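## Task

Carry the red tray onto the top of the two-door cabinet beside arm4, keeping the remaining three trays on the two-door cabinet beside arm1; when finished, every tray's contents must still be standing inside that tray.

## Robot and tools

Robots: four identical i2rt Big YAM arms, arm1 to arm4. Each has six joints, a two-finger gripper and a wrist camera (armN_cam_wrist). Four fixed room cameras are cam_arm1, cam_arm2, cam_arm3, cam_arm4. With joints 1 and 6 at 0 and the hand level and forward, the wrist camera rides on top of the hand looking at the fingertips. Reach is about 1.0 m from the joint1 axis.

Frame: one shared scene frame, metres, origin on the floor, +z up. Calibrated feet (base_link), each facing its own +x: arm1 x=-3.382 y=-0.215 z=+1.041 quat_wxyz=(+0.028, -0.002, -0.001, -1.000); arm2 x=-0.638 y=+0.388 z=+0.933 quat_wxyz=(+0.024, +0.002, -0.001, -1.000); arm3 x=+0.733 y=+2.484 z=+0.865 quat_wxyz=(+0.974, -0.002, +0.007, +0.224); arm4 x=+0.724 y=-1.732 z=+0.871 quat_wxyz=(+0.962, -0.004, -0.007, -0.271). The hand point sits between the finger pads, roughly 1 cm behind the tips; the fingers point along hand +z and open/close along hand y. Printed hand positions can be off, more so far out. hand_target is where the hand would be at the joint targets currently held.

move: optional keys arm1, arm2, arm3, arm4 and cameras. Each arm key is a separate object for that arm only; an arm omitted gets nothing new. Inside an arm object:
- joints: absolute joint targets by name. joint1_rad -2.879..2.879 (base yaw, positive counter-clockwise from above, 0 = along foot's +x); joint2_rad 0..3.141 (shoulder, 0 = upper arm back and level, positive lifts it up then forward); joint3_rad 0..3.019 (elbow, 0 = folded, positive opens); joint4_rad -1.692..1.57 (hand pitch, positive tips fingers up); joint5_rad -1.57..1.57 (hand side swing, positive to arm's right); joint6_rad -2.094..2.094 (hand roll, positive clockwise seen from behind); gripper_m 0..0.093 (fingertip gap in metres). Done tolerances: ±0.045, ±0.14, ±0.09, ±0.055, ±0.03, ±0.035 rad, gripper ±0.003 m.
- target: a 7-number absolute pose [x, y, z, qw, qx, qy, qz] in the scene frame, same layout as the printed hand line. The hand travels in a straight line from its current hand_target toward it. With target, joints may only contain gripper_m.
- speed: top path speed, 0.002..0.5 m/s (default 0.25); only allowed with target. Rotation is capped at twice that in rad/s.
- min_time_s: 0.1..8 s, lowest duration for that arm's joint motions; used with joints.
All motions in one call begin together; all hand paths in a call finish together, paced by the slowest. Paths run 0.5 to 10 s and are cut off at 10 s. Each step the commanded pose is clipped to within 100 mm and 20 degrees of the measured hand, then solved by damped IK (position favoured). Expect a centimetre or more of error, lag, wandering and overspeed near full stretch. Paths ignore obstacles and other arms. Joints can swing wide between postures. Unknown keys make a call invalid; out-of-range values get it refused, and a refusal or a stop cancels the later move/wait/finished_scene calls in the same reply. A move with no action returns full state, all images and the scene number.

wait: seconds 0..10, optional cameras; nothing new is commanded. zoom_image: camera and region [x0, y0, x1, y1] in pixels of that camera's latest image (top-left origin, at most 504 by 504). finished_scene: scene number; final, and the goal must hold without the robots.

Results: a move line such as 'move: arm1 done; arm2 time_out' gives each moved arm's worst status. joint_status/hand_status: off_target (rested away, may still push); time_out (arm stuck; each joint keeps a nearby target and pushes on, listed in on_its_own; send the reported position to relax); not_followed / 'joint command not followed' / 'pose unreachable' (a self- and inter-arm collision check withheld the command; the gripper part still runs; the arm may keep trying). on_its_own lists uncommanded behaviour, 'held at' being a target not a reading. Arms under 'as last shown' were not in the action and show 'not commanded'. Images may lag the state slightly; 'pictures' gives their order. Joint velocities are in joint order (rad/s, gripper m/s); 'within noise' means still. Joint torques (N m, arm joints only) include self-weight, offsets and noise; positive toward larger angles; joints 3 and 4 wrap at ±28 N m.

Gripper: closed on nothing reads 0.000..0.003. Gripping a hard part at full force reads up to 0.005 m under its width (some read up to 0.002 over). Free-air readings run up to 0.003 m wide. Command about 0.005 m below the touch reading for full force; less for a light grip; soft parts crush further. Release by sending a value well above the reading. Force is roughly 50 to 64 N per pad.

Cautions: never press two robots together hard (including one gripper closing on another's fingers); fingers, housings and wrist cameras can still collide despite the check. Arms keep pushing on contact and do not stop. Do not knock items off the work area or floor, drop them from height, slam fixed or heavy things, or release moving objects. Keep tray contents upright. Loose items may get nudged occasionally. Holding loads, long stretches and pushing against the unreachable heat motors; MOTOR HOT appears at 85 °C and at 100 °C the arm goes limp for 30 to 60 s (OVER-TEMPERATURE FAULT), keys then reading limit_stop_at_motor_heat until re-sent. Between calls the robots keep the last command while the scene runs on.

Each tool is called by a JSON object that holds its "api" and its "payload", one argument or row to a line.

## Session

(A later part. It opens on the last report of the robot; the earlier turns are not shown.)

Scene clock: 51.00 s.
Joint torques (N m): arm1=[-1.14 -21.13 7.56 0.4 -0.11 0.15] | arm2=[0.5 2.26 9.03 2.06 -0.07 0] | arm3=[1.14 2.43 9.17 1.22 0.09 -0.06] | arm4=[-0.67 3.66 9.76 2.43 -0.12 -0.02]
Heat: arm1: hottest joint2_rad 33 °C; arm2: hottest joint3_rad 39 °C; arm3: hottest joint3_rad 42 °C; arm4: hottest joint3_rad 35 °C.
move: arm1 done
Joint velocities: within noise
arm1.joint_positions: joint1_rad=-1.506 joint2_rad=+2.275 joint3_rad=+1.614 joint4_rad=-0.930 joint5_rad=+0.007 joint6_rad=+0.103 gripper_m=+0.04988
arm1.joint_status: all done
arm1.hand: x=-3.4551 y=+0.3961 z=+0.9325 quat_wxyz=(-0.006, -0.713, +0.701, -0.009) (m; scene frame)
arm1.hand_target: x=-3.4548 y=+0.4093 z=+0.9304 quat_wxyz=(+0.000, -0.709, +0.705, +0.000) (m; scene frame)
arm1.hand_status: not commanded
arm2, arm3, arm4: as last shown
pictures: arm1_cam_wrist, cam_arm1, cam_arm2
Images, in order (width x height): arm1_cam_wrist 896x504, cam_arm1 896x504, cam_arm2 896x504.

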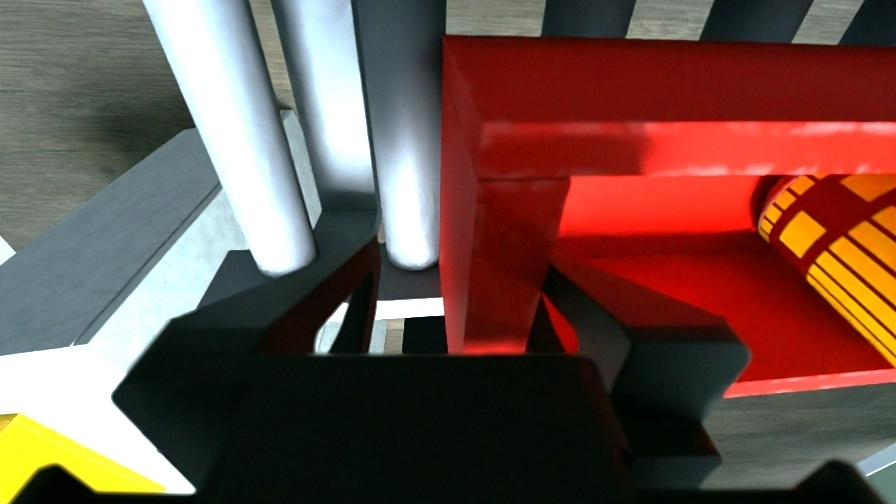

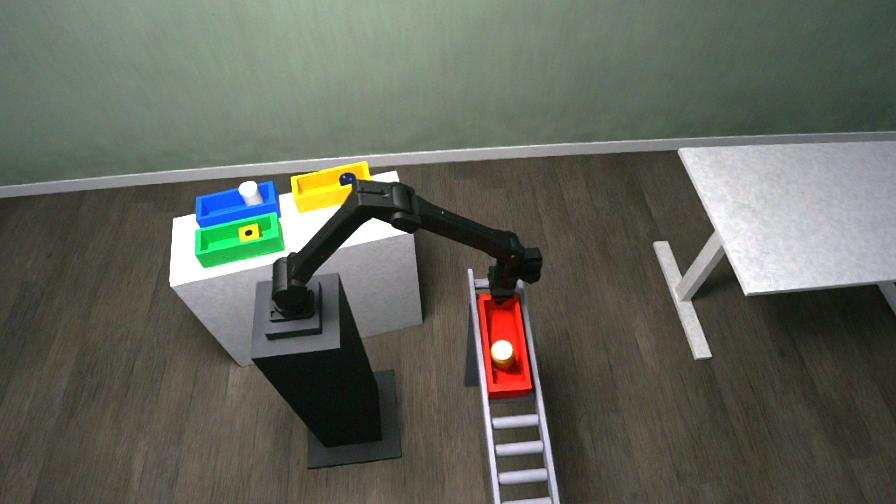

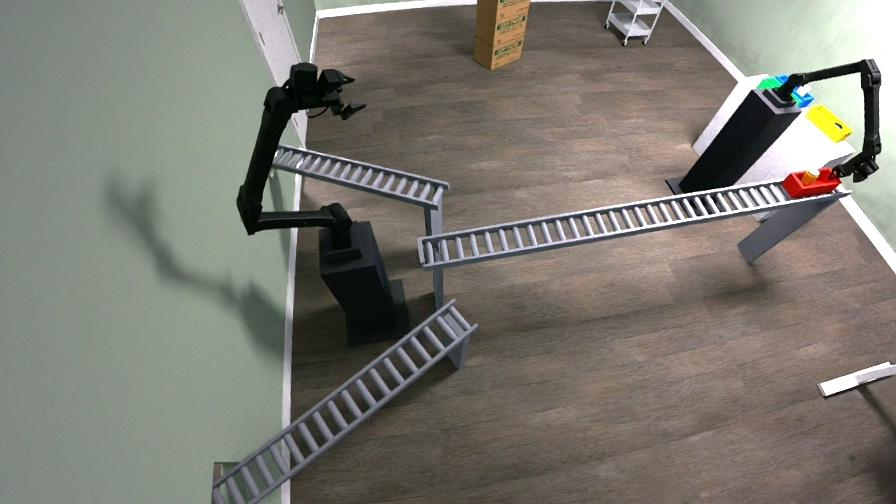

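{"api": "move", "payload": {
  "arm1": {"target":[-3.455,0.39,1.12,0,0.707,-0.707,0],"speed":0.15},
  "arm2": {"target":[-1.29,0.385,1.1,0,0.731,-0.682,0],"joints":{"gripper_m":0.055},"speed":0.3}
}}

{"api": "wait", "payload": {
  "seconds": 9,
  "cameras": ["cam_arm2","arm2_cam_wrist"]
}}

Scene clock: 59.37 s.
Joint torques (N m): arm1=[-0.56 -22.83 9.57 -0.46 -0.11 0.15] | arm2=[-0.09 -18.67 13.22 -0.1 -0.08 0.2] | arm3=[1.03 2.55 9.09 1.22 0.09 -0.05] | arm4=[-0.38 3.96 9.63 2.4 -0.12 -0.01]
Heat: arm1: hottest joint2_rad 33 °C; arm2: hottest joint3_rad 40 °C; arm3: hottest joint3_rad 42 °C; arm4: hottest joint3_rad 35 °C.
move: arm1 off_target; arm2 off_target
Joint velocities: within noise
arm1.joint_positions: joint1_rad=-1.508 joint2_rad=+2.021 joint3_rad=+1.652 joint4_rad=-1.252 joint5_rad=+0.006 joint6_rad=+0.111 gripper_m=+0.04991
arm1.joint_status: not commanded
arm1.hand: x=-3.4507 y=+0.3733 z=+1.0962 quat_wxyz=(-0.015, -0.710, +0.704, -0.021) (m; scene frame)
arm1.hand_target: x=-3.4550 y=+0.3889 z=+1.1202 quat_wxyz=(+0.000, -0.707, +0.707, +0.000) (m; scene frame)
arm1.hand_status: off_target (0.029 m and 3.0 deg from the pose sent, 0.188 m and 1.6 deg at the start)
arm2.joint_positions: joint1_rad=-0.035 joint2_rad=+2.068 joint3_rad=+2.023 joint4_rad=-1.533 joint5_rad=+0.005 joint6_rad=+1.491 gripper_m=+0.05508
arm2.joint_status: all done
arm2.hand: x=-1.2802 y=+0.3808 z=+1.0959 quat_wxyz=(+0.005, -0.739, +0.673, -0.003) (m; scene frame)
arm2.hand_target: x=-1.2895 y=+0.3850 z=+1.1000 quat_wxyz=(+0.000, -0.731, +0.682, +0.000) (m; scene frame)
arm2.hand_status: off_target (0.011 m and 1.5 deg from the pose sent, 0.662 m and 107.3 deg at the start)
arm3, arm4: as last shown
pictures: none

Scene clock: 68.37 s.
Joint torques (N m): arm1=[-0.56 -22.71 9.65 -0.4 -0.09 0.15] | arm2=[0.09 -18.43 13.24 -0.24 -0.09 0.19] | arm3=[0.85 2.61 9.1 1.18 0.07 -0.05] | arm4=[-0.97 3.72 9.81 2.51 -0.12 -0.04]
Heat: arm1: hottest joint2_rad 33 °C; arm2: hottest joint3_rad 42 °C; arm3: hottest joint3_rad 43 °C; arm4: hottest joint3_rad 36 °C.
Joint velocities: within noise
arm1.joint_positions: joint1_rad=-1.508 joint2_rad=+2.021 joint3_rad=+1.652 joint4_rad=-1.252 joint5_rad=+0.006 joint6_rad=+0.111 gripper_m=+0.04991
arm1.joint_status: not commanded
arm1.hand: x=-3.4507 y=+0.3733 z=+1.0962 quat_wxyz=(-0.015, -0.710, +0.704, -0.021) (m; scene frame)
arm1.hand_target: x=-3.4550 y=+0.3889 z=+1.1202 quat_wxyz=(+0.000, -0.707, +0.707, +0.000) (m; scene frame)
arm1.hand_status: off_target (0.029 m and 3.0 deg from the pose sent, 0.188 m and 1.6 deg at the start)
arm2.joint_positions: joint1_rad=-0.035 joint2_rad=+2.068 joint3_rad=+2.023 joint4_rad=-1.533 joint5_rad=+0.005 joint6_rad=+1.492 gripper_m=+0.05508
arm2.joint_status: all done
arm2.hand: x=-1.2802 y=+0.3808 z=+1.0959 quat_wxyz=(+0.005, -0.739, +0.673, -0.003) (m; scene frame)
arm2.hand_target: x=-1.2896 y=+0.3850 z=+1.1000 quat_wxyz=(+0.000, -0.731, +0.682, +0.001) (m; scene frame)
arm2.hand_status: off_target (0.011 m and 1.5 deg from the pose sent, 0.662 m and 107.3 deg at the start)
arm3.joint_positions: joint1_rad=-0.423 joint2_rad=+0.637 joint3_rad=+1.333 joint4_rad=-1.526 joint5_rad=+0.222 joint6_rad=+0.654 gripper_m=+0.09396
arm3.joint_status: not commanded
arm3.hand: x=+0.9557 y=+2.4547 z=+1.3375 quat_wxyz=(-0.369, -0.322, -0.872, -0.018) (m; scene frame)
arm3.hand_target: x=+0.9552 y=+2.4547 z=+1.3503 quat_wxyz=(-0.382, -0.321, -0.866, -0.024) (m; scene frame)
arm3.hand_status: not commanded
arm4.joint_positions: joint1_rad=+0.000 joint2_rad=+0.635 joint3_rad=+1.447 joint4_rad=-1.142 joint5_rad=-0.230 joint6_rad=-0.553 gripper_m=+0.09396
arm4.joint_status: not commanded
arm4.hand: x=+0.9513 y=-1.8219 z=+1.4824 quat_wxyz=(-0.545, +0.070, -0.804, +0.228) (m; scene frame)
arm4.hand_target: x=+0.9479 y=-1.8198 z=+1.4930 quat_wxyz=(-0.552, +0.072, -0.797, +0.234) (m; scene frame)
arm4.hand_status: not commanded
wait: 9.00 s; at rest by 0.27 s
pictures: arm2_cam_wrist, cam_arm2
Images, in order (width x height): arm2_cam_wrist 896x504, cam_arm2 896x504.

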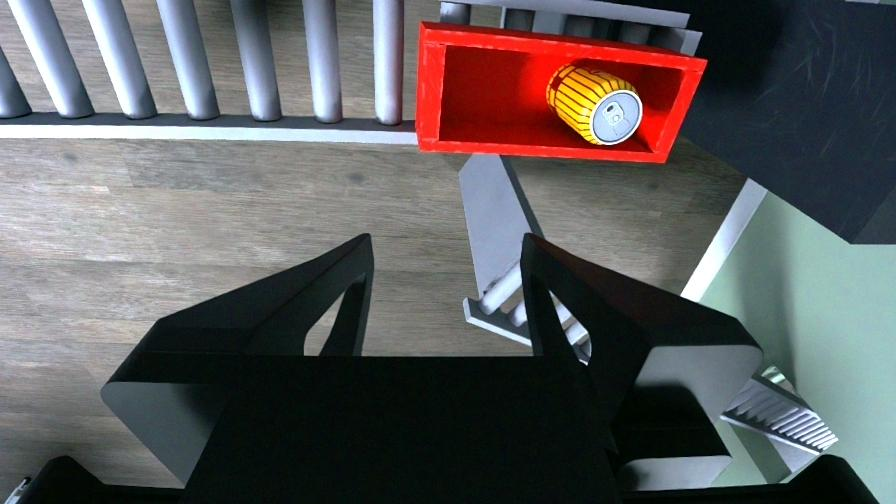

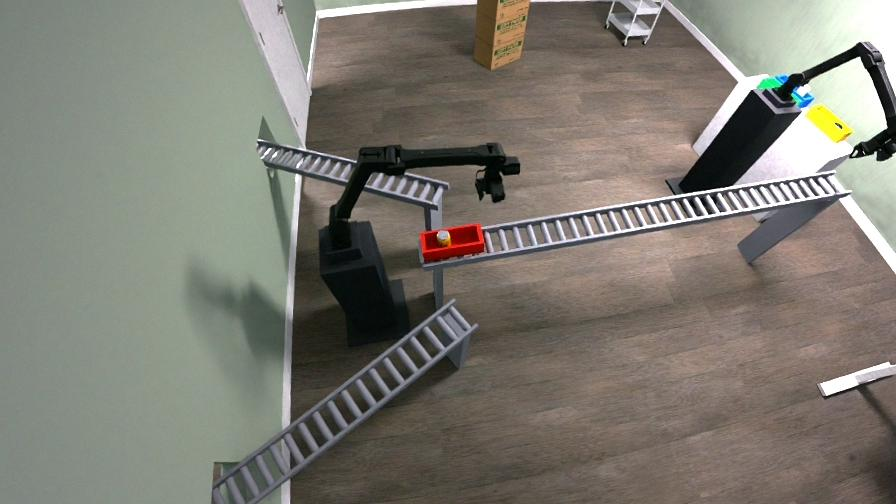

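{"api": "move", "payload": {
  "arm2": {"target":[-1.289,0.385,0.83,0,0.725,-0.689,0],"speed":0.2},
  "cameras": ["arm2_cam_wrist"]
}}

Scene clock: 72.57 s.
Joint torques (N m): arm1=[-0.56 -22.71 9.65 -0.39 -0.11 0.16] | arm2=[0.03 -19.55 8.76 0.65 -0.08 0.17] | arm3=[1.03 2.32 9.18 1.22 0.08 -0.05] | arm4=[-0.5 3.49 9.69 2.3 -0.11 -0.01]
Heat: arm1: hottest joint2_rad 33 °C; arm2: hottest joint3_rad 42 °C; arm3: hottest joint3_rad 43 °C; arm4: hottest joint3_rad 36 °C.
move: arm2 done
Joint velocities: within noise
arm1, arm3, arm4: as last shown
arm2.joint_positions: joint1_rad=-0.035 joint2_rad=+2.314 joint3_rad=+1.734 joint4_rad=-0.995 joint5_rad=+0.005 joint6_rad=+1.509 gripper_m=+0.05508
arm2.joint_status: not commanded
arm2.hand: x=-1.2841 y=+0.3803 z=+0.8364 quat_wxyz=(+0.003, -0.733, +0.680, -0.002) (m; scene frame)
arm2.hand_target: x=-1.2887 y=+0.3851 z=+0.8300 quat_wxyz=(+0.000, -0.725, +0.689, +0.000) (m; scene frame)
arm2.hand_status: done (0.009 m and 1.5 deg from the pose sent, 0.266 m and 2.5 deg at the start)
pictures: arm2_cam_wrist
Images, in order (width x height): arm2_cam_wrist 896x504.

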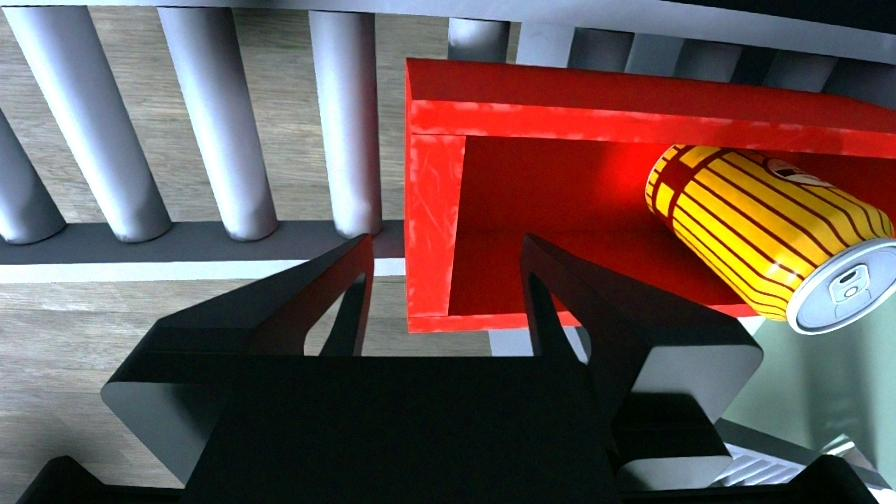

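{"api": "move", "payload": {
  "arm2": {"target":[-1.293,0.385,0.766,0,0.729,-0.684,0],"speed":0.1}
}}

{"api": "move", "payload": {
  "arm2": {"joints":{"gripper_m":0.012}},
  "cameras": ["arm2_cam_wrist"]
}}

{"api": "move", "payload": {
  "arm2": {"target":[-1.285,0.385,0.95,0,0.729,-0.684,0],"speed":0.08},
  "cameras": ["cam_arm2","arm2_cam_wrist"]
}}

Scene clock: 78.50 s.
Joint torques (N m): arm1=[-0.62 -22.65 9.57 -0.4 -0.11 0.17] | arm2=[0.15 -19.6 10 0.65 -0.06 0.08] | arm3=[0.97 2.49 9.16 1.14 0.09 -0.06] | arm4=[-0.85 3.19 9.83 2.43 -0.12 0]
Heat: arm1: hottest joint3_rad 33 °C; arm2: hottest joint3_rad 42 °C; arm3: hottest joint3_rad 43 °C; arm4: hottest joint3_rad 36 °C.
move: arm2 off_target
Joint velocities: within noise
arm1, arm3, arm4: as last shown
arm2.joint_positions: joint1_rad=-0.035 joint2_rad=+2.424 joint3_rad=+1.736 joint4_rad=-0.906 joint5_rad=+0.005 joint6_rad=+1.509 gripper_m=+0.05508
arm2.joint_status: not commanded
arm2.hand: x=-1.2785 y=+0.3802 z=+0.7684 quat_wxyz=(+0.010, -0.733, +0.680, -0.009) (m; scene frame)
arm2.hand_target: x=-1.2924 y=+0.3852 z=+0.7664 quat_wxyz=(+0.000, -0.729, +0.684, +0.000) (m; scene frame)
arm2.hand_status: off_target (0.015 m and 1.6 deg from the pose sent, 0.071 m and 0.8 deg at the start)
pictures: none

Scene clock: 79.40 s.
Joint torques (N m): arm1=[-0.62 -22.65 9.59 -0.38 -0.11 0.15] | arm2=[-0.32 -19.78 8.64 -0.4 0.15 -0.04] | arm3=[0.91 2.49 9.14 1.21 0.09 -0.06] | arm4=[-0.62 3.49 9.66 2.28 -0.1 -0.01]
Heat: arm1: hottest joint3_rad 33 °C; arm2: hottest joint3_rad 42 °C; arm3: hottest joint3_rad 43 °C; arm4: hottest joint3_rad 36 °C.
move: arm2 off_target
Joint velocities: within noise
arm1, arm3, arm4: as last shown
arm2.joint_positions: joint1_rad=-0.035 joint2_rad=+2.425 joint3_rad=+1.754 joint4_rad=-0.876 joint5_rad=+0.000 joint6_rad=+1.519 gripper_m=+0.02134
arm2.joint_status: gripper_m off_target (ended at +0.02137, target +0.01200)
arm2.hand: x=-1.2943 y=+0.3790 z=+0.7729 quat_wxyz=(-0.008, -0.730, +0.684, +0.006) (m; scene frame)
arm2.hand_target: x=-1.2924 y=+0.3850 z=+0.7663 quat_wxyz=(+0.000, -0.729, +0.684, +0.000) (m; scene frame)
arm2.hand_status: not commanded
pictures: arm2_cam_wrist
Images, in order (width x height): arm2_cam_wrist 896x504.

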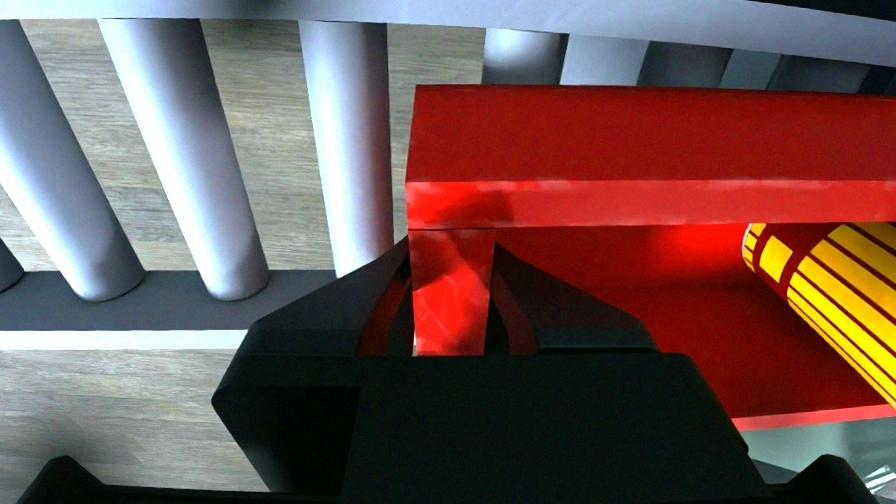

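Scene clock: 82.30 s.
Joint torques (N m): arm1=[-0.62 -22.77 9.58 -0.39 -0.11 0.15] | arm2=[0.09 -22.71 11.95 -1.36 0.08 0] | arm3=[1.03 2.49 9.16 1.14 0.08 -0.05] | arm4=[-0.56 3.43 9.69 2.4 -0.17 0]
Heat: arm1: hottest joint3_rad 33 °C; arm2: hottest joint3_rad 42 °C; arm3: hottest joint3_rad 43 °C; arm4: hottest joint3_rad 36 °C.
move: arm2 off_target
Joint velocities: within noise
arm1, arm3, arm4: as last shown
arm2.joint_positions: joint1_rad=-0.035 joint2_rad=+2.203 joint3_rad=+1.746 joint4_rad=-1.151 joint5_rad=+0.002 joint6_rad=+1.519 gripper_m=+0.02134
arm2.joint_status: not commanded
arm2.hand: x=-1.2719 y=+0.3804 z=+0.9104 quat_wxyz=(+0.014, -0.730, +0.684, -0.014) (m; scene frame)
arm2.hand_target: x=-1.2838 y=+0.3851 z=+0.9493 quat_wxyz=(+0.000, -0.729, +0.684, +0.000) (m; scene frame)
arm2.hand_status: off_target (0.042 m and 2.3 deg from the pose sent, 0.177 m and 1.2 deg at the start)
pictures: arm2_cam_wrist, cam_arm2
Images, in order (width x height): arm2_cam_wrist 896x504, cam_arm2 896x504.

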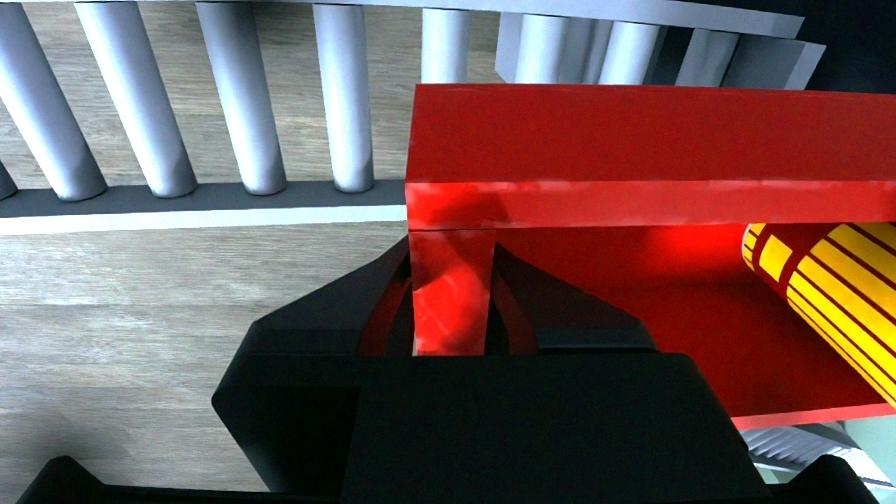

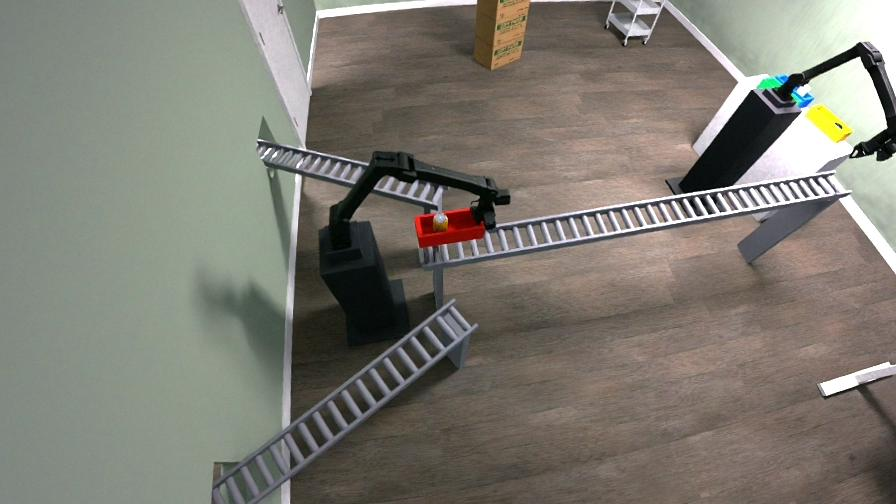

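{"api": "move", "payload": {
  "arm2": {"target":[-1.2,0.385,1.09,0,0.729,-0.684,0],"speed":0.12}
}}

{"api": "move", "payload": {
  "arm2": {"joints":{"joint6_rad":-0.05},"min_time_s":4}
}}

{"api": "move", "payload": {
  "arm2": {"joints":{"joint1_rad":1.05},"min_time_s":4},
  "cameras": ["cam_arm2","arm2_cam_wrist"]
}}

{"api": "zoom_image", "payload": {
  "camera": "cam_arm2",
  "region": [240, 60, 500, 320]
}}

Scene clock: 101.67 s.
Joint torques (N m): arm1=[-0.44 -22.89 9.61 -0.4 -0.1 0.16] | arm2=[-0.03 -19.19 10.06 -1.26 0.05 0.01] | arm3=[1.08 2.43 9.11 1.21 0.1 -0.06] | arm4=[-0.21 3.78 9.63 2.26 -0.14 -0.04]
Heat: arm1: hottest joint3_rad 34 °C; arm2: hottest joint3_rad 42 °C; arm3: hottest joint3_rad 44 °C; arm4: hottest joint3_rad 37 °C.
move: arm2 off_target
Joint velocities: within noise
arm1, arm3, arm4: as last shown
arm2.joint_positions: joint1_rad=-0.035 joint2_rad=+1.862 joint3_rad=+1.633 joint4_rad=-1.339 joint5_rad=+0.002 joint6_rad=+1.519 gripper_m=+0.02134
arm2.joint_status: not commanded
arm2.hand: x=-1.2067 y=+0.3817 z=+1.0700 quat_wxyz=(+0.000, -0.730, +0.684, +0.000) (m; scene frame)
arm2.hand_target: x=-1.2001 y=+0.3850 z=+1.0894 quat_wxyz=(+0.000, -0.729, +0.684, +0.000) (m; scene frame)
arm2.hand_status: off_target (0.021 m and 0.1 deg from the pose sent, 0.193 m and 2.2 deg at the start)
pictures: none

Scene clock: 106.40 s.
Joint torques (N m): arm1=[-0.85 -22.83 9.55 -0.4 -0.11 0.17] | arm2=[-0.03 -19.37 10.71 -0.28 0.9 -0.03] | arm3=[0.97 2.49 9.1 1.22 0.08 -0.06] | arm4=[-0.85 4.07 9.61 2.32 -0.12 -0.04]
Heat: arm1: hottest joint3_rad 34 °C; arm2: hottest joint3_rad 42 °C; arm3: hottest joint3_rad 44 °C; arm4: hottest joint3_rad 37 °C.
move: arm2 done
Joint velocities: within noise
arm1, arm3, arm4: as last shown
arm2.joint_positions: joint1_rad=-0.035 joint2_rad=+1.862 joint3_rad=+1.625 joint4_rad=-1.363 joint5_rad=-0.020 joint6_rad=-0.041 gripper_m=+0.02134
arm2.joint_status: all done
arm2.hand: x=-1.1979 y=+0.3780 z=+1.0672 quat_wxyz=(-0.011, -0.999, -0.027, -0.016) (m; scene frame)
arm2.hand_target: x=-1.2002 y=+0.3850 z=+1.0895 quat_wxyz=(+0.000, -1.000, -0.029, +0.000) (m; scene frame)
arm2.hand_status: not commanded
pictures: none

Scene clock: 110.90 s.
Joint torques (N m): arm1=[-0.67 -22.77 9.62 -0.43 -0.11 0.17] | arm2=[-0.09 -19.02 10.76 -0.34 1.02 0] | arm3=[1.08 2.67 9.1 1.16 0.1 -0.07] | arm4=[-0.67 3.84 9.72 2.3 -0.15 -0.06]
Heat: arm1: hottest joint3_rad 34 °C; arm2: hottest joint3_rad 43 °C; arm3: hottest joint3_rad 44 °C; arm4: hottest joint3_rad 37 °C.
move: arm2 done
Joint velocities: within noise
arm1, arm3, arm4: as last shown
arm2.joint_positions: joint1_rad=+1.055 joint2_rad=+1.862 joint3_rad=+1.625 joint4_rad=-1.363 joint5_rad=-0.023 joint6_rad=-0.044 gripper_m=+0.02134
arm2.joint_status: all done
arm2.hand: x=-0.8872 y=-0.1130 z=+1.0695 quat_wxyz=(-0.004, -0.840, -0.543, -0.019) (m; scene frame)
arm2.hand_target: x=-0.8948 y=-0.1115 z=+1.0918 quat_wxyz=(-0.002, -0.840, -0.543, +0.002) (m; scene frame)
arm2.hand_status: not commanded
pictures: arm2_cam_wrist, cam_arm2
Images, in order (width x height): arm2_cam_wrist 896x504, cam_arm2 896x504.

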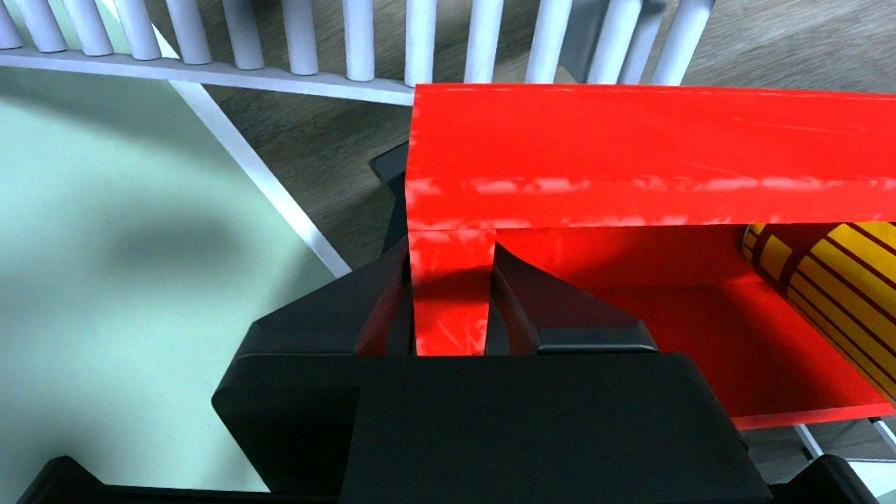

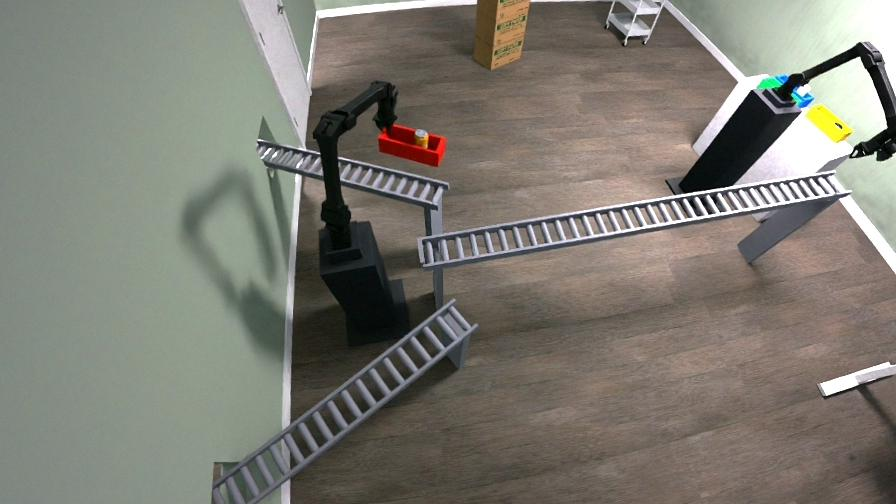

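Scaled by 1.938 from the camera's 896x504 image, which has a finer 1280x720 frame.

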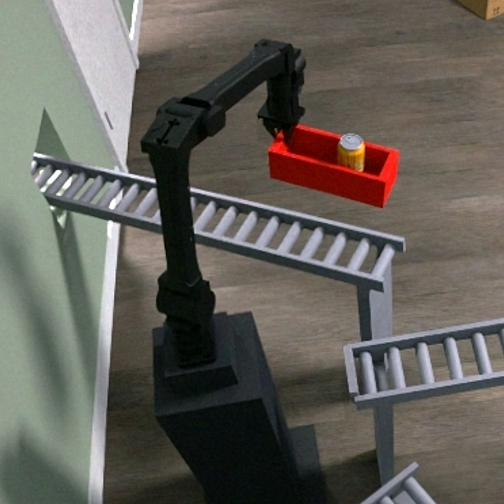

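{"api": "move", "payload": {
  "arm2": {"target":[-0.815,-0.145,0.9,0,0.866,0.5,0],"speed":0.15},
  "cameras": ["cam_arm2","arm2_cam_wrist"]
}}

{"api": "zoom_image", "payload": {
  "camera": "cam_arm2",
  "region": [340, 110, 480, 250]
}}

Scene clock: 120.83 s.
Joint torques (N m): arm1=[-0.56 -22.83 9.59 -0.38 -0.12 0.17] | arm2=[0.91 -18.96 8.73 0.4 1.07 0.25] | arm3=[0.97 2.26 9.1 1.17 0.09 -0.06] | arm4=[-0.67 4.07 9.61 2.39 -0.13 -0.06]
Heat: arm1: hottest joint3_rad 35 °C; arm2: hottest joint3_rad 44 °C; arm3: hottest joint3_rad 44 °C; arm4: hottest joint3_rad 37 °C.
move: arm2 off_target
Joint velocities: within noise
arm1.joint_positions: joint1_rad=-1.508 joint2_rad=+2.021 joint3_rad=+1.652 joint4_rad=-1.252 joint5_rad=+0.006 joint6_rad=+0.111 gripper_m=+0.04991
arm1.joint_status: not commanded
arm1.hand: x=-3.4507 y=+0.3733 z=+1.0962 quat_wxyz=(-0.015, -0.710, +0.704, -0.021) (m; scene frame)
arm1.hand_target: x=-3.4550 y=+0.3889 z=+1.1202 quat_wxyz=(+0.000, -0.707, +0.707, +0.000) (m; scene frame)
arm1.hand_status: not commanded
arm2.joint_positions: joint1_rad=+1.198 joint2_rad=+2.055 joint3_rad=+1.392 joint4_rad=-0.948 joint5_rad=-0.023 joint6_rad=+0.180 gripper_m=+0.02134
arm2.joint_status: not commanded
arm2.hand: x=-0.8093 y=-0.1341 z=+0.8847 quat_wxyz=(+0.002, -0.861, -0.508, -0.023) (m; scene frame)
arm2.hand_target: x=-0.8149 y=-0.1448 z=+0.9002 quat_wxyz=(-0.001, -0.866, -0.500, +0.000) (m; scene frame)
arm2.hand_status: off_target (0.020 m and 2.9 deg from the pose sent, 0.187 m and 6.2 deg at the start)
arm3.joint_positions: joint1_rad=-0.423 joint2_rad=+0.637 joint3_rad=+1.333 joint4_rad=-1.526 joint5_rad=+0.222 joint6_rad=+0.654 gripper_m=+0.09396
arm3.joint_status: not commanded
arm3.hand: x=+0.9557 y=+2.4547 z=+1.3375 quat_wxyz=(-0.369, -0.322, -0.872, -0.018) (m; scene frame)
arm3.hand_target: x=+0.9552 y=+2.4547 z=+1.3503 quat_wxyz=(-0.382, -0.321, -0.866, -0.024) (m; scene frame)
arm3.hand_status: not commanded
arm4.joint_positions: joint1_rad=+0.000 joint2_rad=+0.635 joint3_rad=+1.447 joint4_rad=-1.142 joint5_rad=-0.230 joint6_rad=-0.553 gripper_m=+0.09396
arm4.joint_status: not commanded
arm4.hand: x=+0.9513 y=-1.8219 z=+1.4824 quat_wxyz=(-0.545, +0.070, -0.804, +0.228) (m; scene frame)
arm4.hand_target: x=+0.9479 y=-1.8198 z=+1.4930 quat_wxyz=(-0.552, +0.072, -0.797, +0.234) (m; scene frame)
arm4.hand_status: not commanded
pictures: arm2_cam_wrist, cam_arm2
Images, in order (width x height): arm2_cam_wrist 896x504, cam_arm2 896x504.

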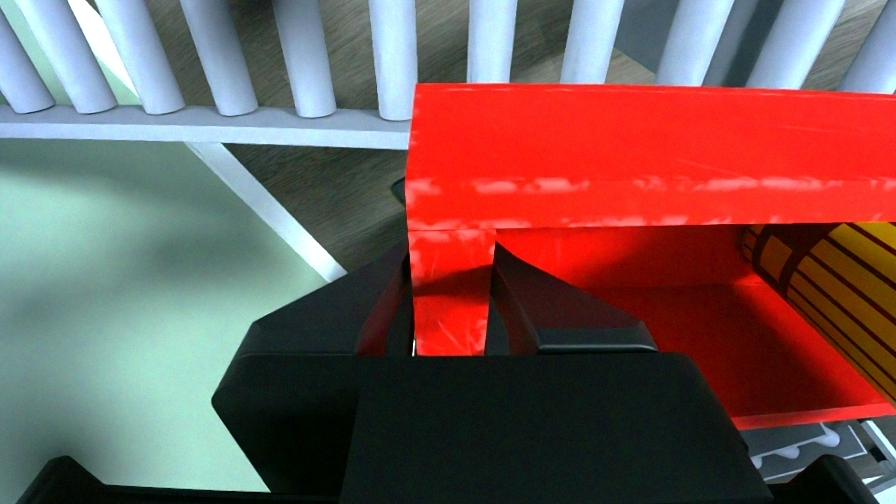

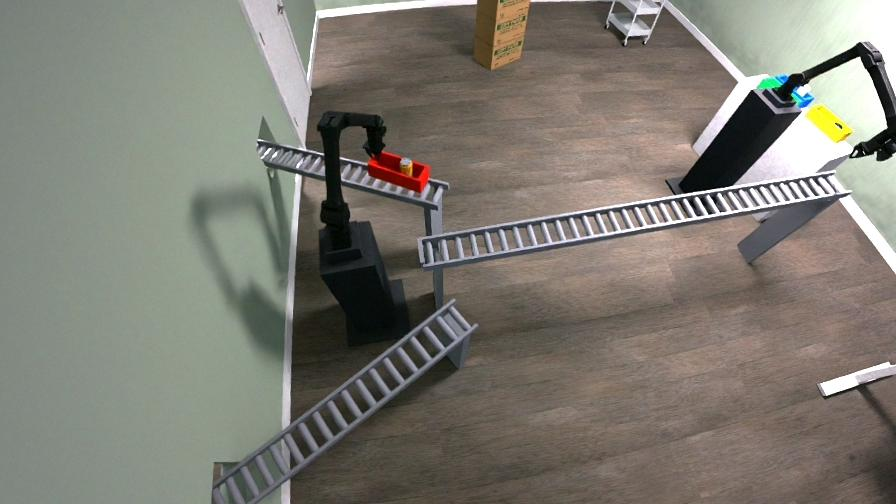

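Scaled by 3.600 from the camera's 896x504 image, which has a finer 1280x720 frame.

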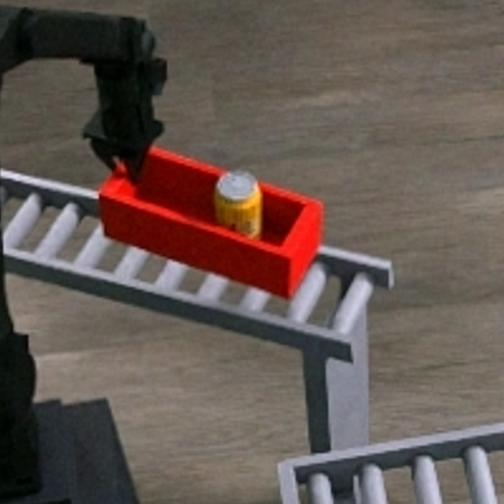

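{"api": "move", "payload": {
  "arm2": {"target":[-0.848,-0.208,0.845,0,0.864,0.504,0],"speed":0.12},
  "cameras": ["cam_arm2","arm2_cam_wrist"]
}}

{"api": "zoom_image", "payload": {
  "camera": "cam_arm2",
  "region": [340, 110, 480, 250]
}}

Scene clock: 132.90 s.
Joint torques (N m): arm1=[-0.67 -22.71 9.63 -0.39 -0.11 0.15] | arm2=[-0.09 -20.66 11.89 -0.46 1.1 0.04] | arm3=[1.14 2.37 9.07 1.22 0.09 -0.04] | arm4=[-0.38 3.43 9.61 2.4 -0.16 -0.03]
Heat: arm1: hottest joint3_rad 35 °C; arm2: hottest joint3_rad 43 °C; arm3: hottest joint3_rad 45 °C; arm4: hottest joint3_rad 38 °C.
move: arm2 off_target
Joint velocities: within noise
arm1, arm3, arm4: as last shown
arm2.joint_positions: joint1_rad=+1.194 joint2_rad=+2.277 joint3_rad=+1.605 joint4_rad=-0.947 joint5_rad=-0.022 joint6_rad=+0.179 gripper_m=+0.02134
arm2.joint_status: not commanded
arm2.hand: x=-0.8294 y=-0.1872 z=+0.8225 quat_wxyz=(+0.005, -0.862, -0.507, -0.026) (m; scene frame)
arm2.hand_target: x=-0.8476 y=-0.2067 z=+0.8456 quat_wxyz=(+0.000, -0.864, -0.504, +0.000) (m; scene frame)
arm2.hand_status: off_target (0.036 m and 3.1 deg from the pose sent, 0.092 m and 2.7 deg at the start)
pictures: arm2_cam_wrist, cam_arm2
Images, in order (width x height): arm2_cam_wrist 896x504, cam_arm2 896x504.

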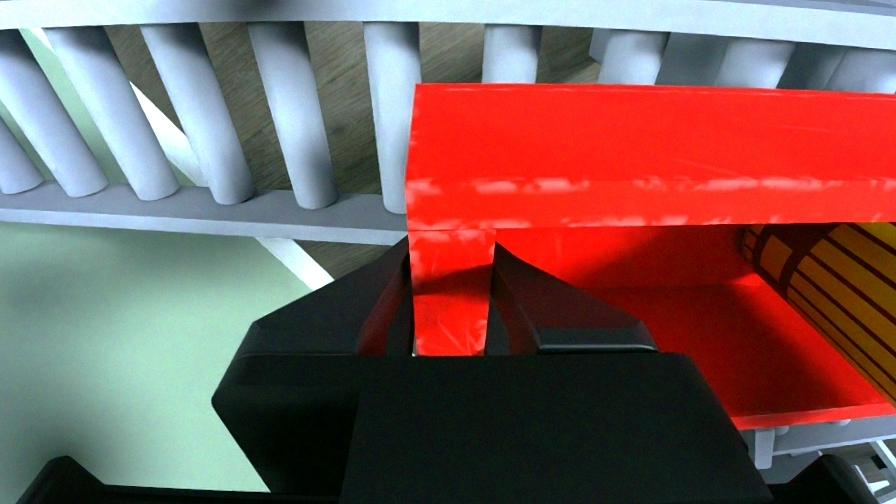

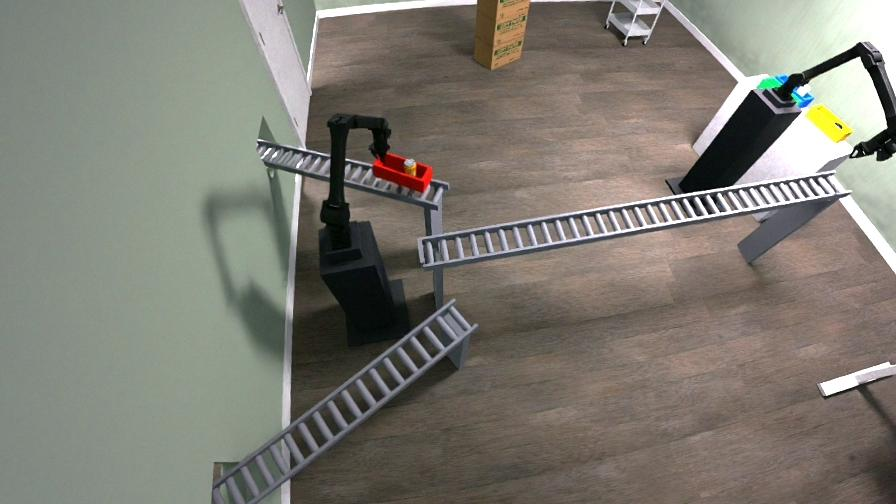

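Scaled by 3.600 from the camera's 896x504 image, which has a finer 1280x720 frame.

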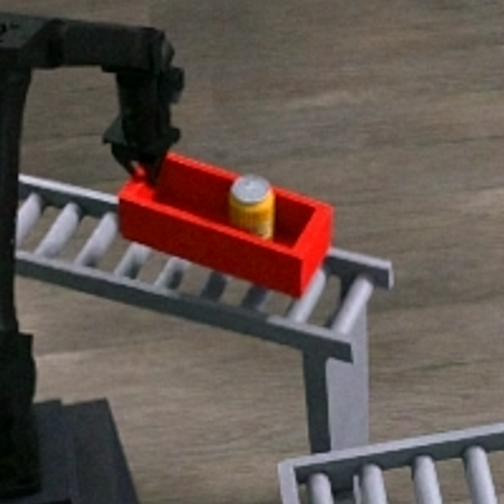

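{"api": "move", "payload": {
  "arm2": {"target":[-0.856,-0.224,0.805,0,0.875,0.485,0],"speed":0.1},
  "cameras": ["cam_arm2","arm2_cam_wrist"]
}}

{"api": "zoom_image", "payload": {
  "camera": "cam_arm2",
  "region": [350, 130, 470, 230]
}}

Scene clock: 140.93 s.
Joint torques (N m): arm1=[-0.62 -22.77 9.62 -0.39 -0.11 0.16] | arm2=[-0.09 -22.18 11.48 0.16 1.04 0.28] | arm3=[1.2 2.55 9.17 1.16 0.1 -0.06] | arm4=[-0.91 3.49 9.72 2.29 -0.14 -0.01]
Heat: arm1: hottest joint3_rad 36 °C; arm2: hottest joint3_rad 43 °C; arm3: hottest joint3_rad 45 °C; arm4: hottest joint3_rad 38 °C.
move: arm2 off_target
Joint velocities: within noise
arm1, arm3, arm4: as last shown
arm2.joint_positions: joint1_rad=+1.190 joint2_rad=+2.388 joint3_rad=+1.683 joint4_rad=-0.937 joint5_rad=-0.022 joint6_rad=+0.190 gripper_m=+0.02134
arm2.joint_status: not commanded
arm2.hand: x=-0.8354 y=-0.1973 z=+0.7788 quat_wxyz=(+0.013, -0.865, -0.500, -0.035) (m; scene frame)
arm2.hand_target: x=-0.8555 y=-0.2223 z=+0.8060 quat_wxyz=(-0.001, -0.875, -0.484, +0.000) (m; scene frame)
arm2.hand_status: off_target (0.043 m and 4.8 deg from the pose sent, 0.049 m and 4.3 deg at the start)
pictures: arm2_cam_wrist, cam_arm2
Images, in order (width x height): arm2_cam_wrist 896x504, cam_arm2 896x504.

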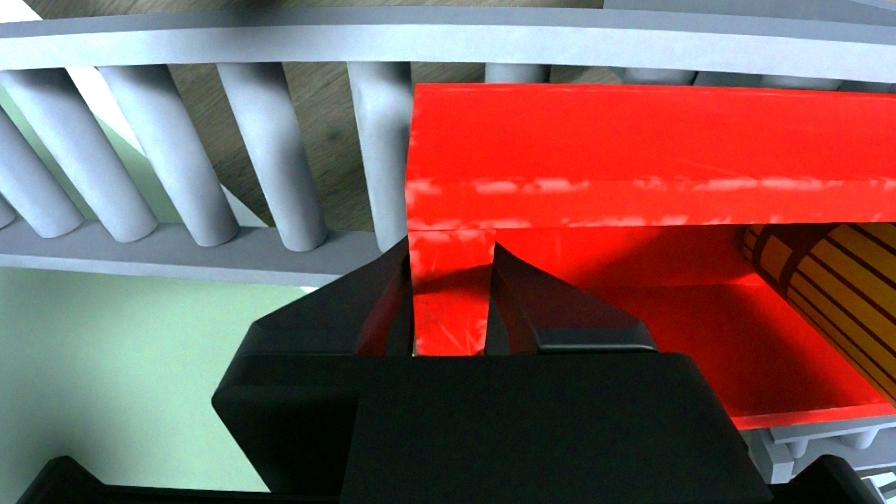

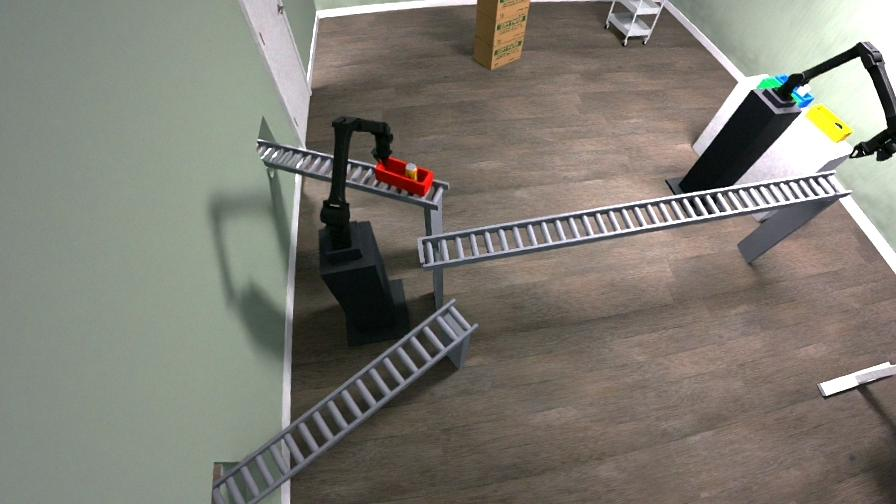

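Scaled by 4.200 from the camera's 896x504 image, which has a finer 1280x720 frame.

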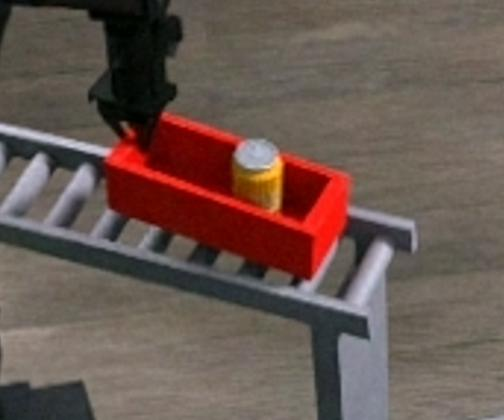

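{"api": "move", "payload": {
  "arm2": {"target":[-0.852,-0.222,0.768,0,0.866,0.5,0],"speed":0.06},
  "cameras": ["cam_arm2"]
}}

{"api": "zoom_image", "payload": {
  "camera": "cam_arm2",
  "region": [350, 130, 470, 230]
}}

Scene clock: 149.87 s.
Joint torques (N m): arm1=[-0.62 -22.77 9.59 -0.4 -0.11 0.16] | arm2=[0.21 -20.25 10.93 0.65 0.37 0.02] | arm3=[1.03 2.43 9.13 1.24 0.09 -0.06] | arm4=[-0.5 3.6 9.72 2.35 -0.13 -0.03]
Heat: arm1: hottest joint3_rad 36 °C; arm2: hottest joint3_rad 43 °C; arm3: hottest joint3_rad 45 °C; arm4: hottest joint3_rad 38 °C.
move: arm2 off_target
Joint velocities: within noise
arm1, arm3, arm4: as last shown
arm2.joint_positions: joint1_rad=+1.190 joint2_rad=+2.421 joint3_rad=+1.683 joint4_rad=-0.889 joint5_rad=-0.005 joint6_rad=+0.190 gripper_m=+0.02113
arm2.joint_status: not commanded
arm2.hand: x=-0.8388 y=-0.1984 z=+0.7580 quat_wxyz=(+0.015, -0.865, -0.501, -0.024) (m; scene frame)
arm2.hand_target: x=-0.8517 y=-0.2209 z=+0.7691 quat_wxyz=(+0.000, -0.866, -0.500, +0.000) (m; scene frame)
arm2.hand_status: off_target (0.029 m and 3.2 deg from the pose sent, 0.032 m and 4.3 deg at the start)
pictures: cam_arm2
Images, in order (width x height): cam_arm2 896x504.

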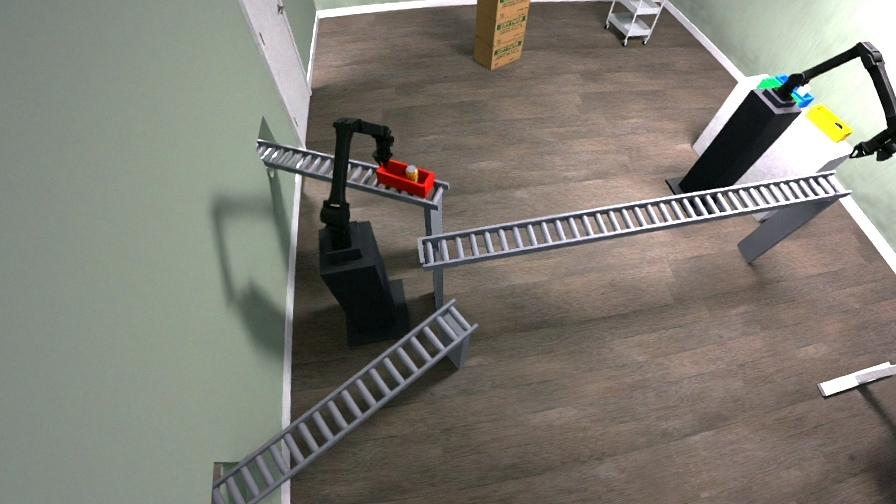

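Scaled by 4.200 from the camera's 896x504 image, which has a finer 1280x720 frame.

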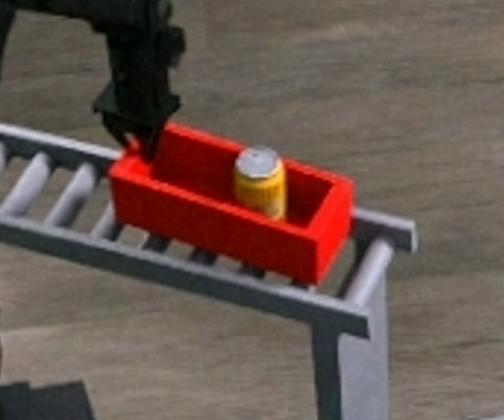

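{"api": "move", "payload": {
  "arm2": {"target":[-0.852,-0.22,0.735,0,0.866,0.5,0],"speed":0.05},
  "cameras": ["cam_arm2"]
}}

{"api": "zoom_image", "payload": {
  "camera": "cam_arm2",
  "region": [350, 130, 470, 230]
}}

Scene clock: 154.37 s.
Joint torques (N m): arm1=[-0.91 -22.71 9.66 -0.35 -0.11 0.17] | arm2=[0.21 -18.37 11.12 1.68 -0.5 0.01] | arm3=[1.14 2.61 9.11 1.17 0.08 -0.07] | arm4=[-0.97 3.49 9.54 2.35 -0.15 -0.05]
Heat: arm1: hottest joint3_rad 36 °C; arm2: hottest joint3_rad 43 °C; arm3: hottest joint3_rad 45 °C; arm4: hottest joint3_rad 38 °C.
move: arm2 off_target
Joint velocities: within noise
arm1, arm3, arm4: as last shown
arm2.joint_positions: joint1_rad=+1.190 joint2_rad=+2.447 joint3_rad=+1.683 joint4_rad=-0.866 joint5_rad=+0.015 joint6_rad=+0.190 gripper_m=+0.02104
arm2.joint_status: not commanded
arm2.hand: x=-0.8413 y=-0.1950 z=+0.7422 quat_wxyz=(+0.023, -0.865, -0.501, -0.018) (m; scene frame)
arm2.hand_target: x=-0.8517 y=-0.2185 z=+0.7365 quat_wxyz=(+0.000, -0.866, -0.500, +0.000) (m; scene frame)
arm2.hand_status: off_target (0.028 m and 3.4 deg from the pose sent, 0.034 m and 3.2 deg at the start)
pictures: cam_arm2
Images, in order (width x height): cam_arm2 896x504.

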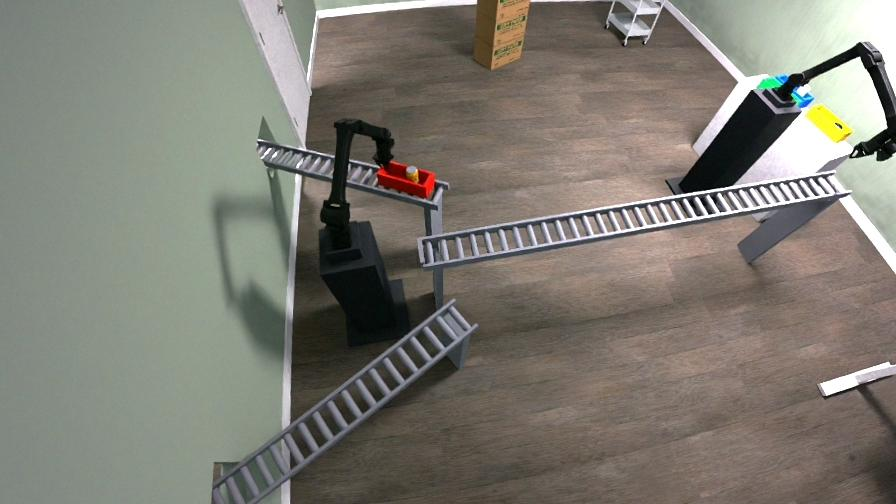

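Scaled by 4.200 from the camera's 896x504 image, which has a finer 1280x720 frame.

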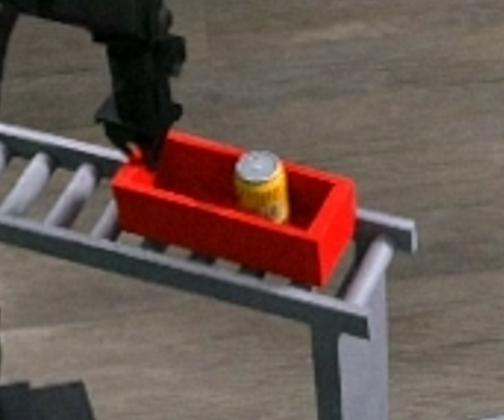

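{"api": "move", "payload": {
  "arm2": {"joints":{"gripper_m":0.05},"min_time_s":1},
  "cameras": ["cam_arm2","arm2_cam_wrist"]
}}

{"api": "zoom_image", "payload": {
  "camera": "cam_arm2",
  "region": [350, 130, 470, 230]
}}

Scene clock: 158.30 s.
Joint torques (N m): arm1=[-0.5 -22.71 9.58 -0.43 -0.11 0.16] | arm2=[0.21 -18.84 9.95 0.98 0.06 0] | arm3=[0.97 2.43 9.13 1.18 0.08 -0.05] | arm4=[-0.5 3.66 9.76 2.39 -0.15 -0.05]
Heat: arm1: hottest joint3_rad 36 °C; arm2: hottest joint3_rad 44 °C; arm3: hottest joint3_rad 45 °C; arm4: hottest joint3_rad 38 °C.
move: arm2 done
Joint velocities: within noise
arm1, arm3, arm4: as last shown
arm2.joint_positions: joint1_rad=+1.192 joint2_rad=+2.455 joint3_rad=+1.698 joint4_rad=-0.846 joint5_rad=+0.002 joint6_rad=+0.190 gripper_m=+0.04986
arm2.joint_status: all done
arm2.hand: x=-0.8414 y=-0.2055 z=+0.7411 quat_wxyz=(+0.009, -0.865, -0.501, -0.013) (m; scene frame)
arm2.hand_target: x=-0.8516 y=-0.2186 z=+0.7364 quat_wxyz=(+0.000, -0.866, -0.500, +0.000) (m; scene frame)
arm2.hand_status: not commanded
pictures: arm2_cam_wrist, cam_arm2
Images, in order (width x height): arm2_cam_wrist 896x504, cam_arm2 896x504.

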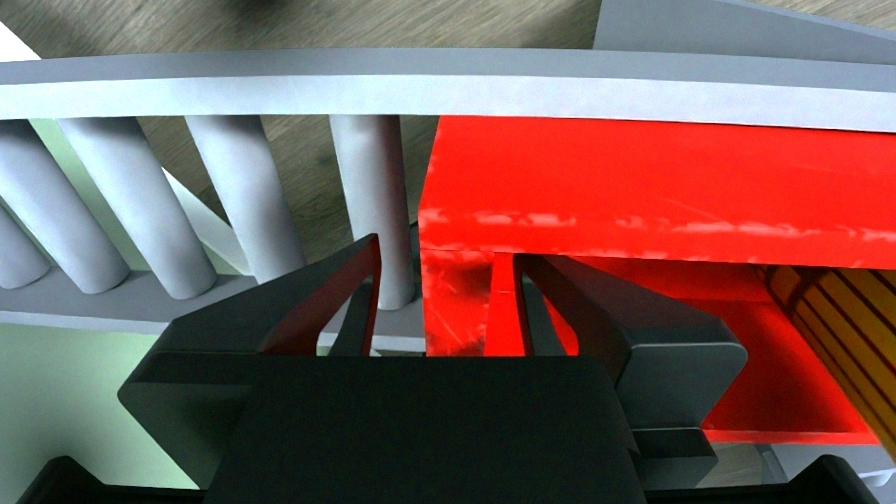

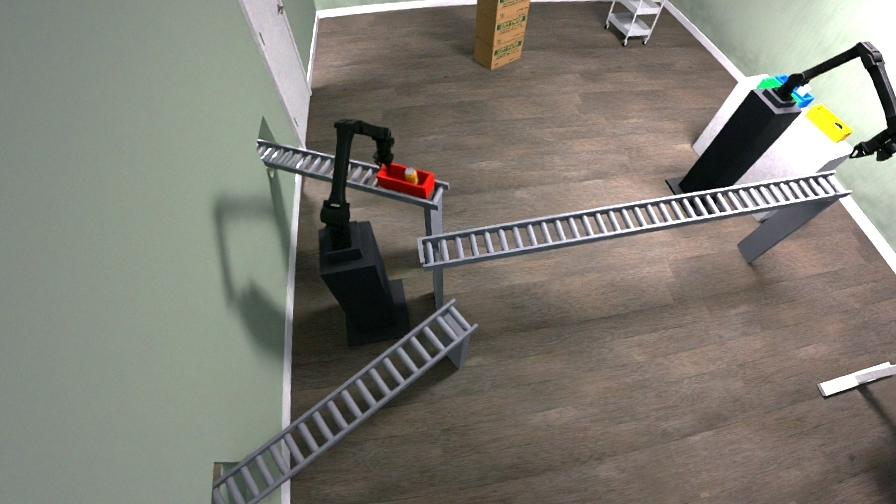

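Scaled by 4.200 from the camera's 896x504 image, which has a finer 1280x720 frame.

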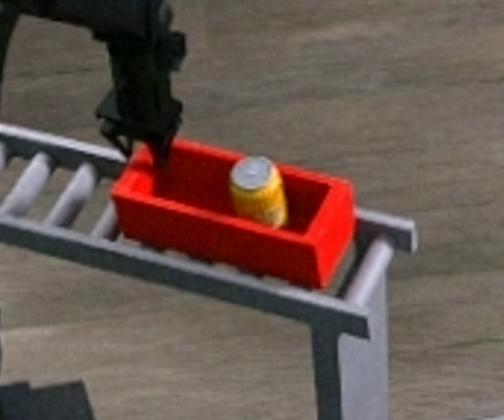

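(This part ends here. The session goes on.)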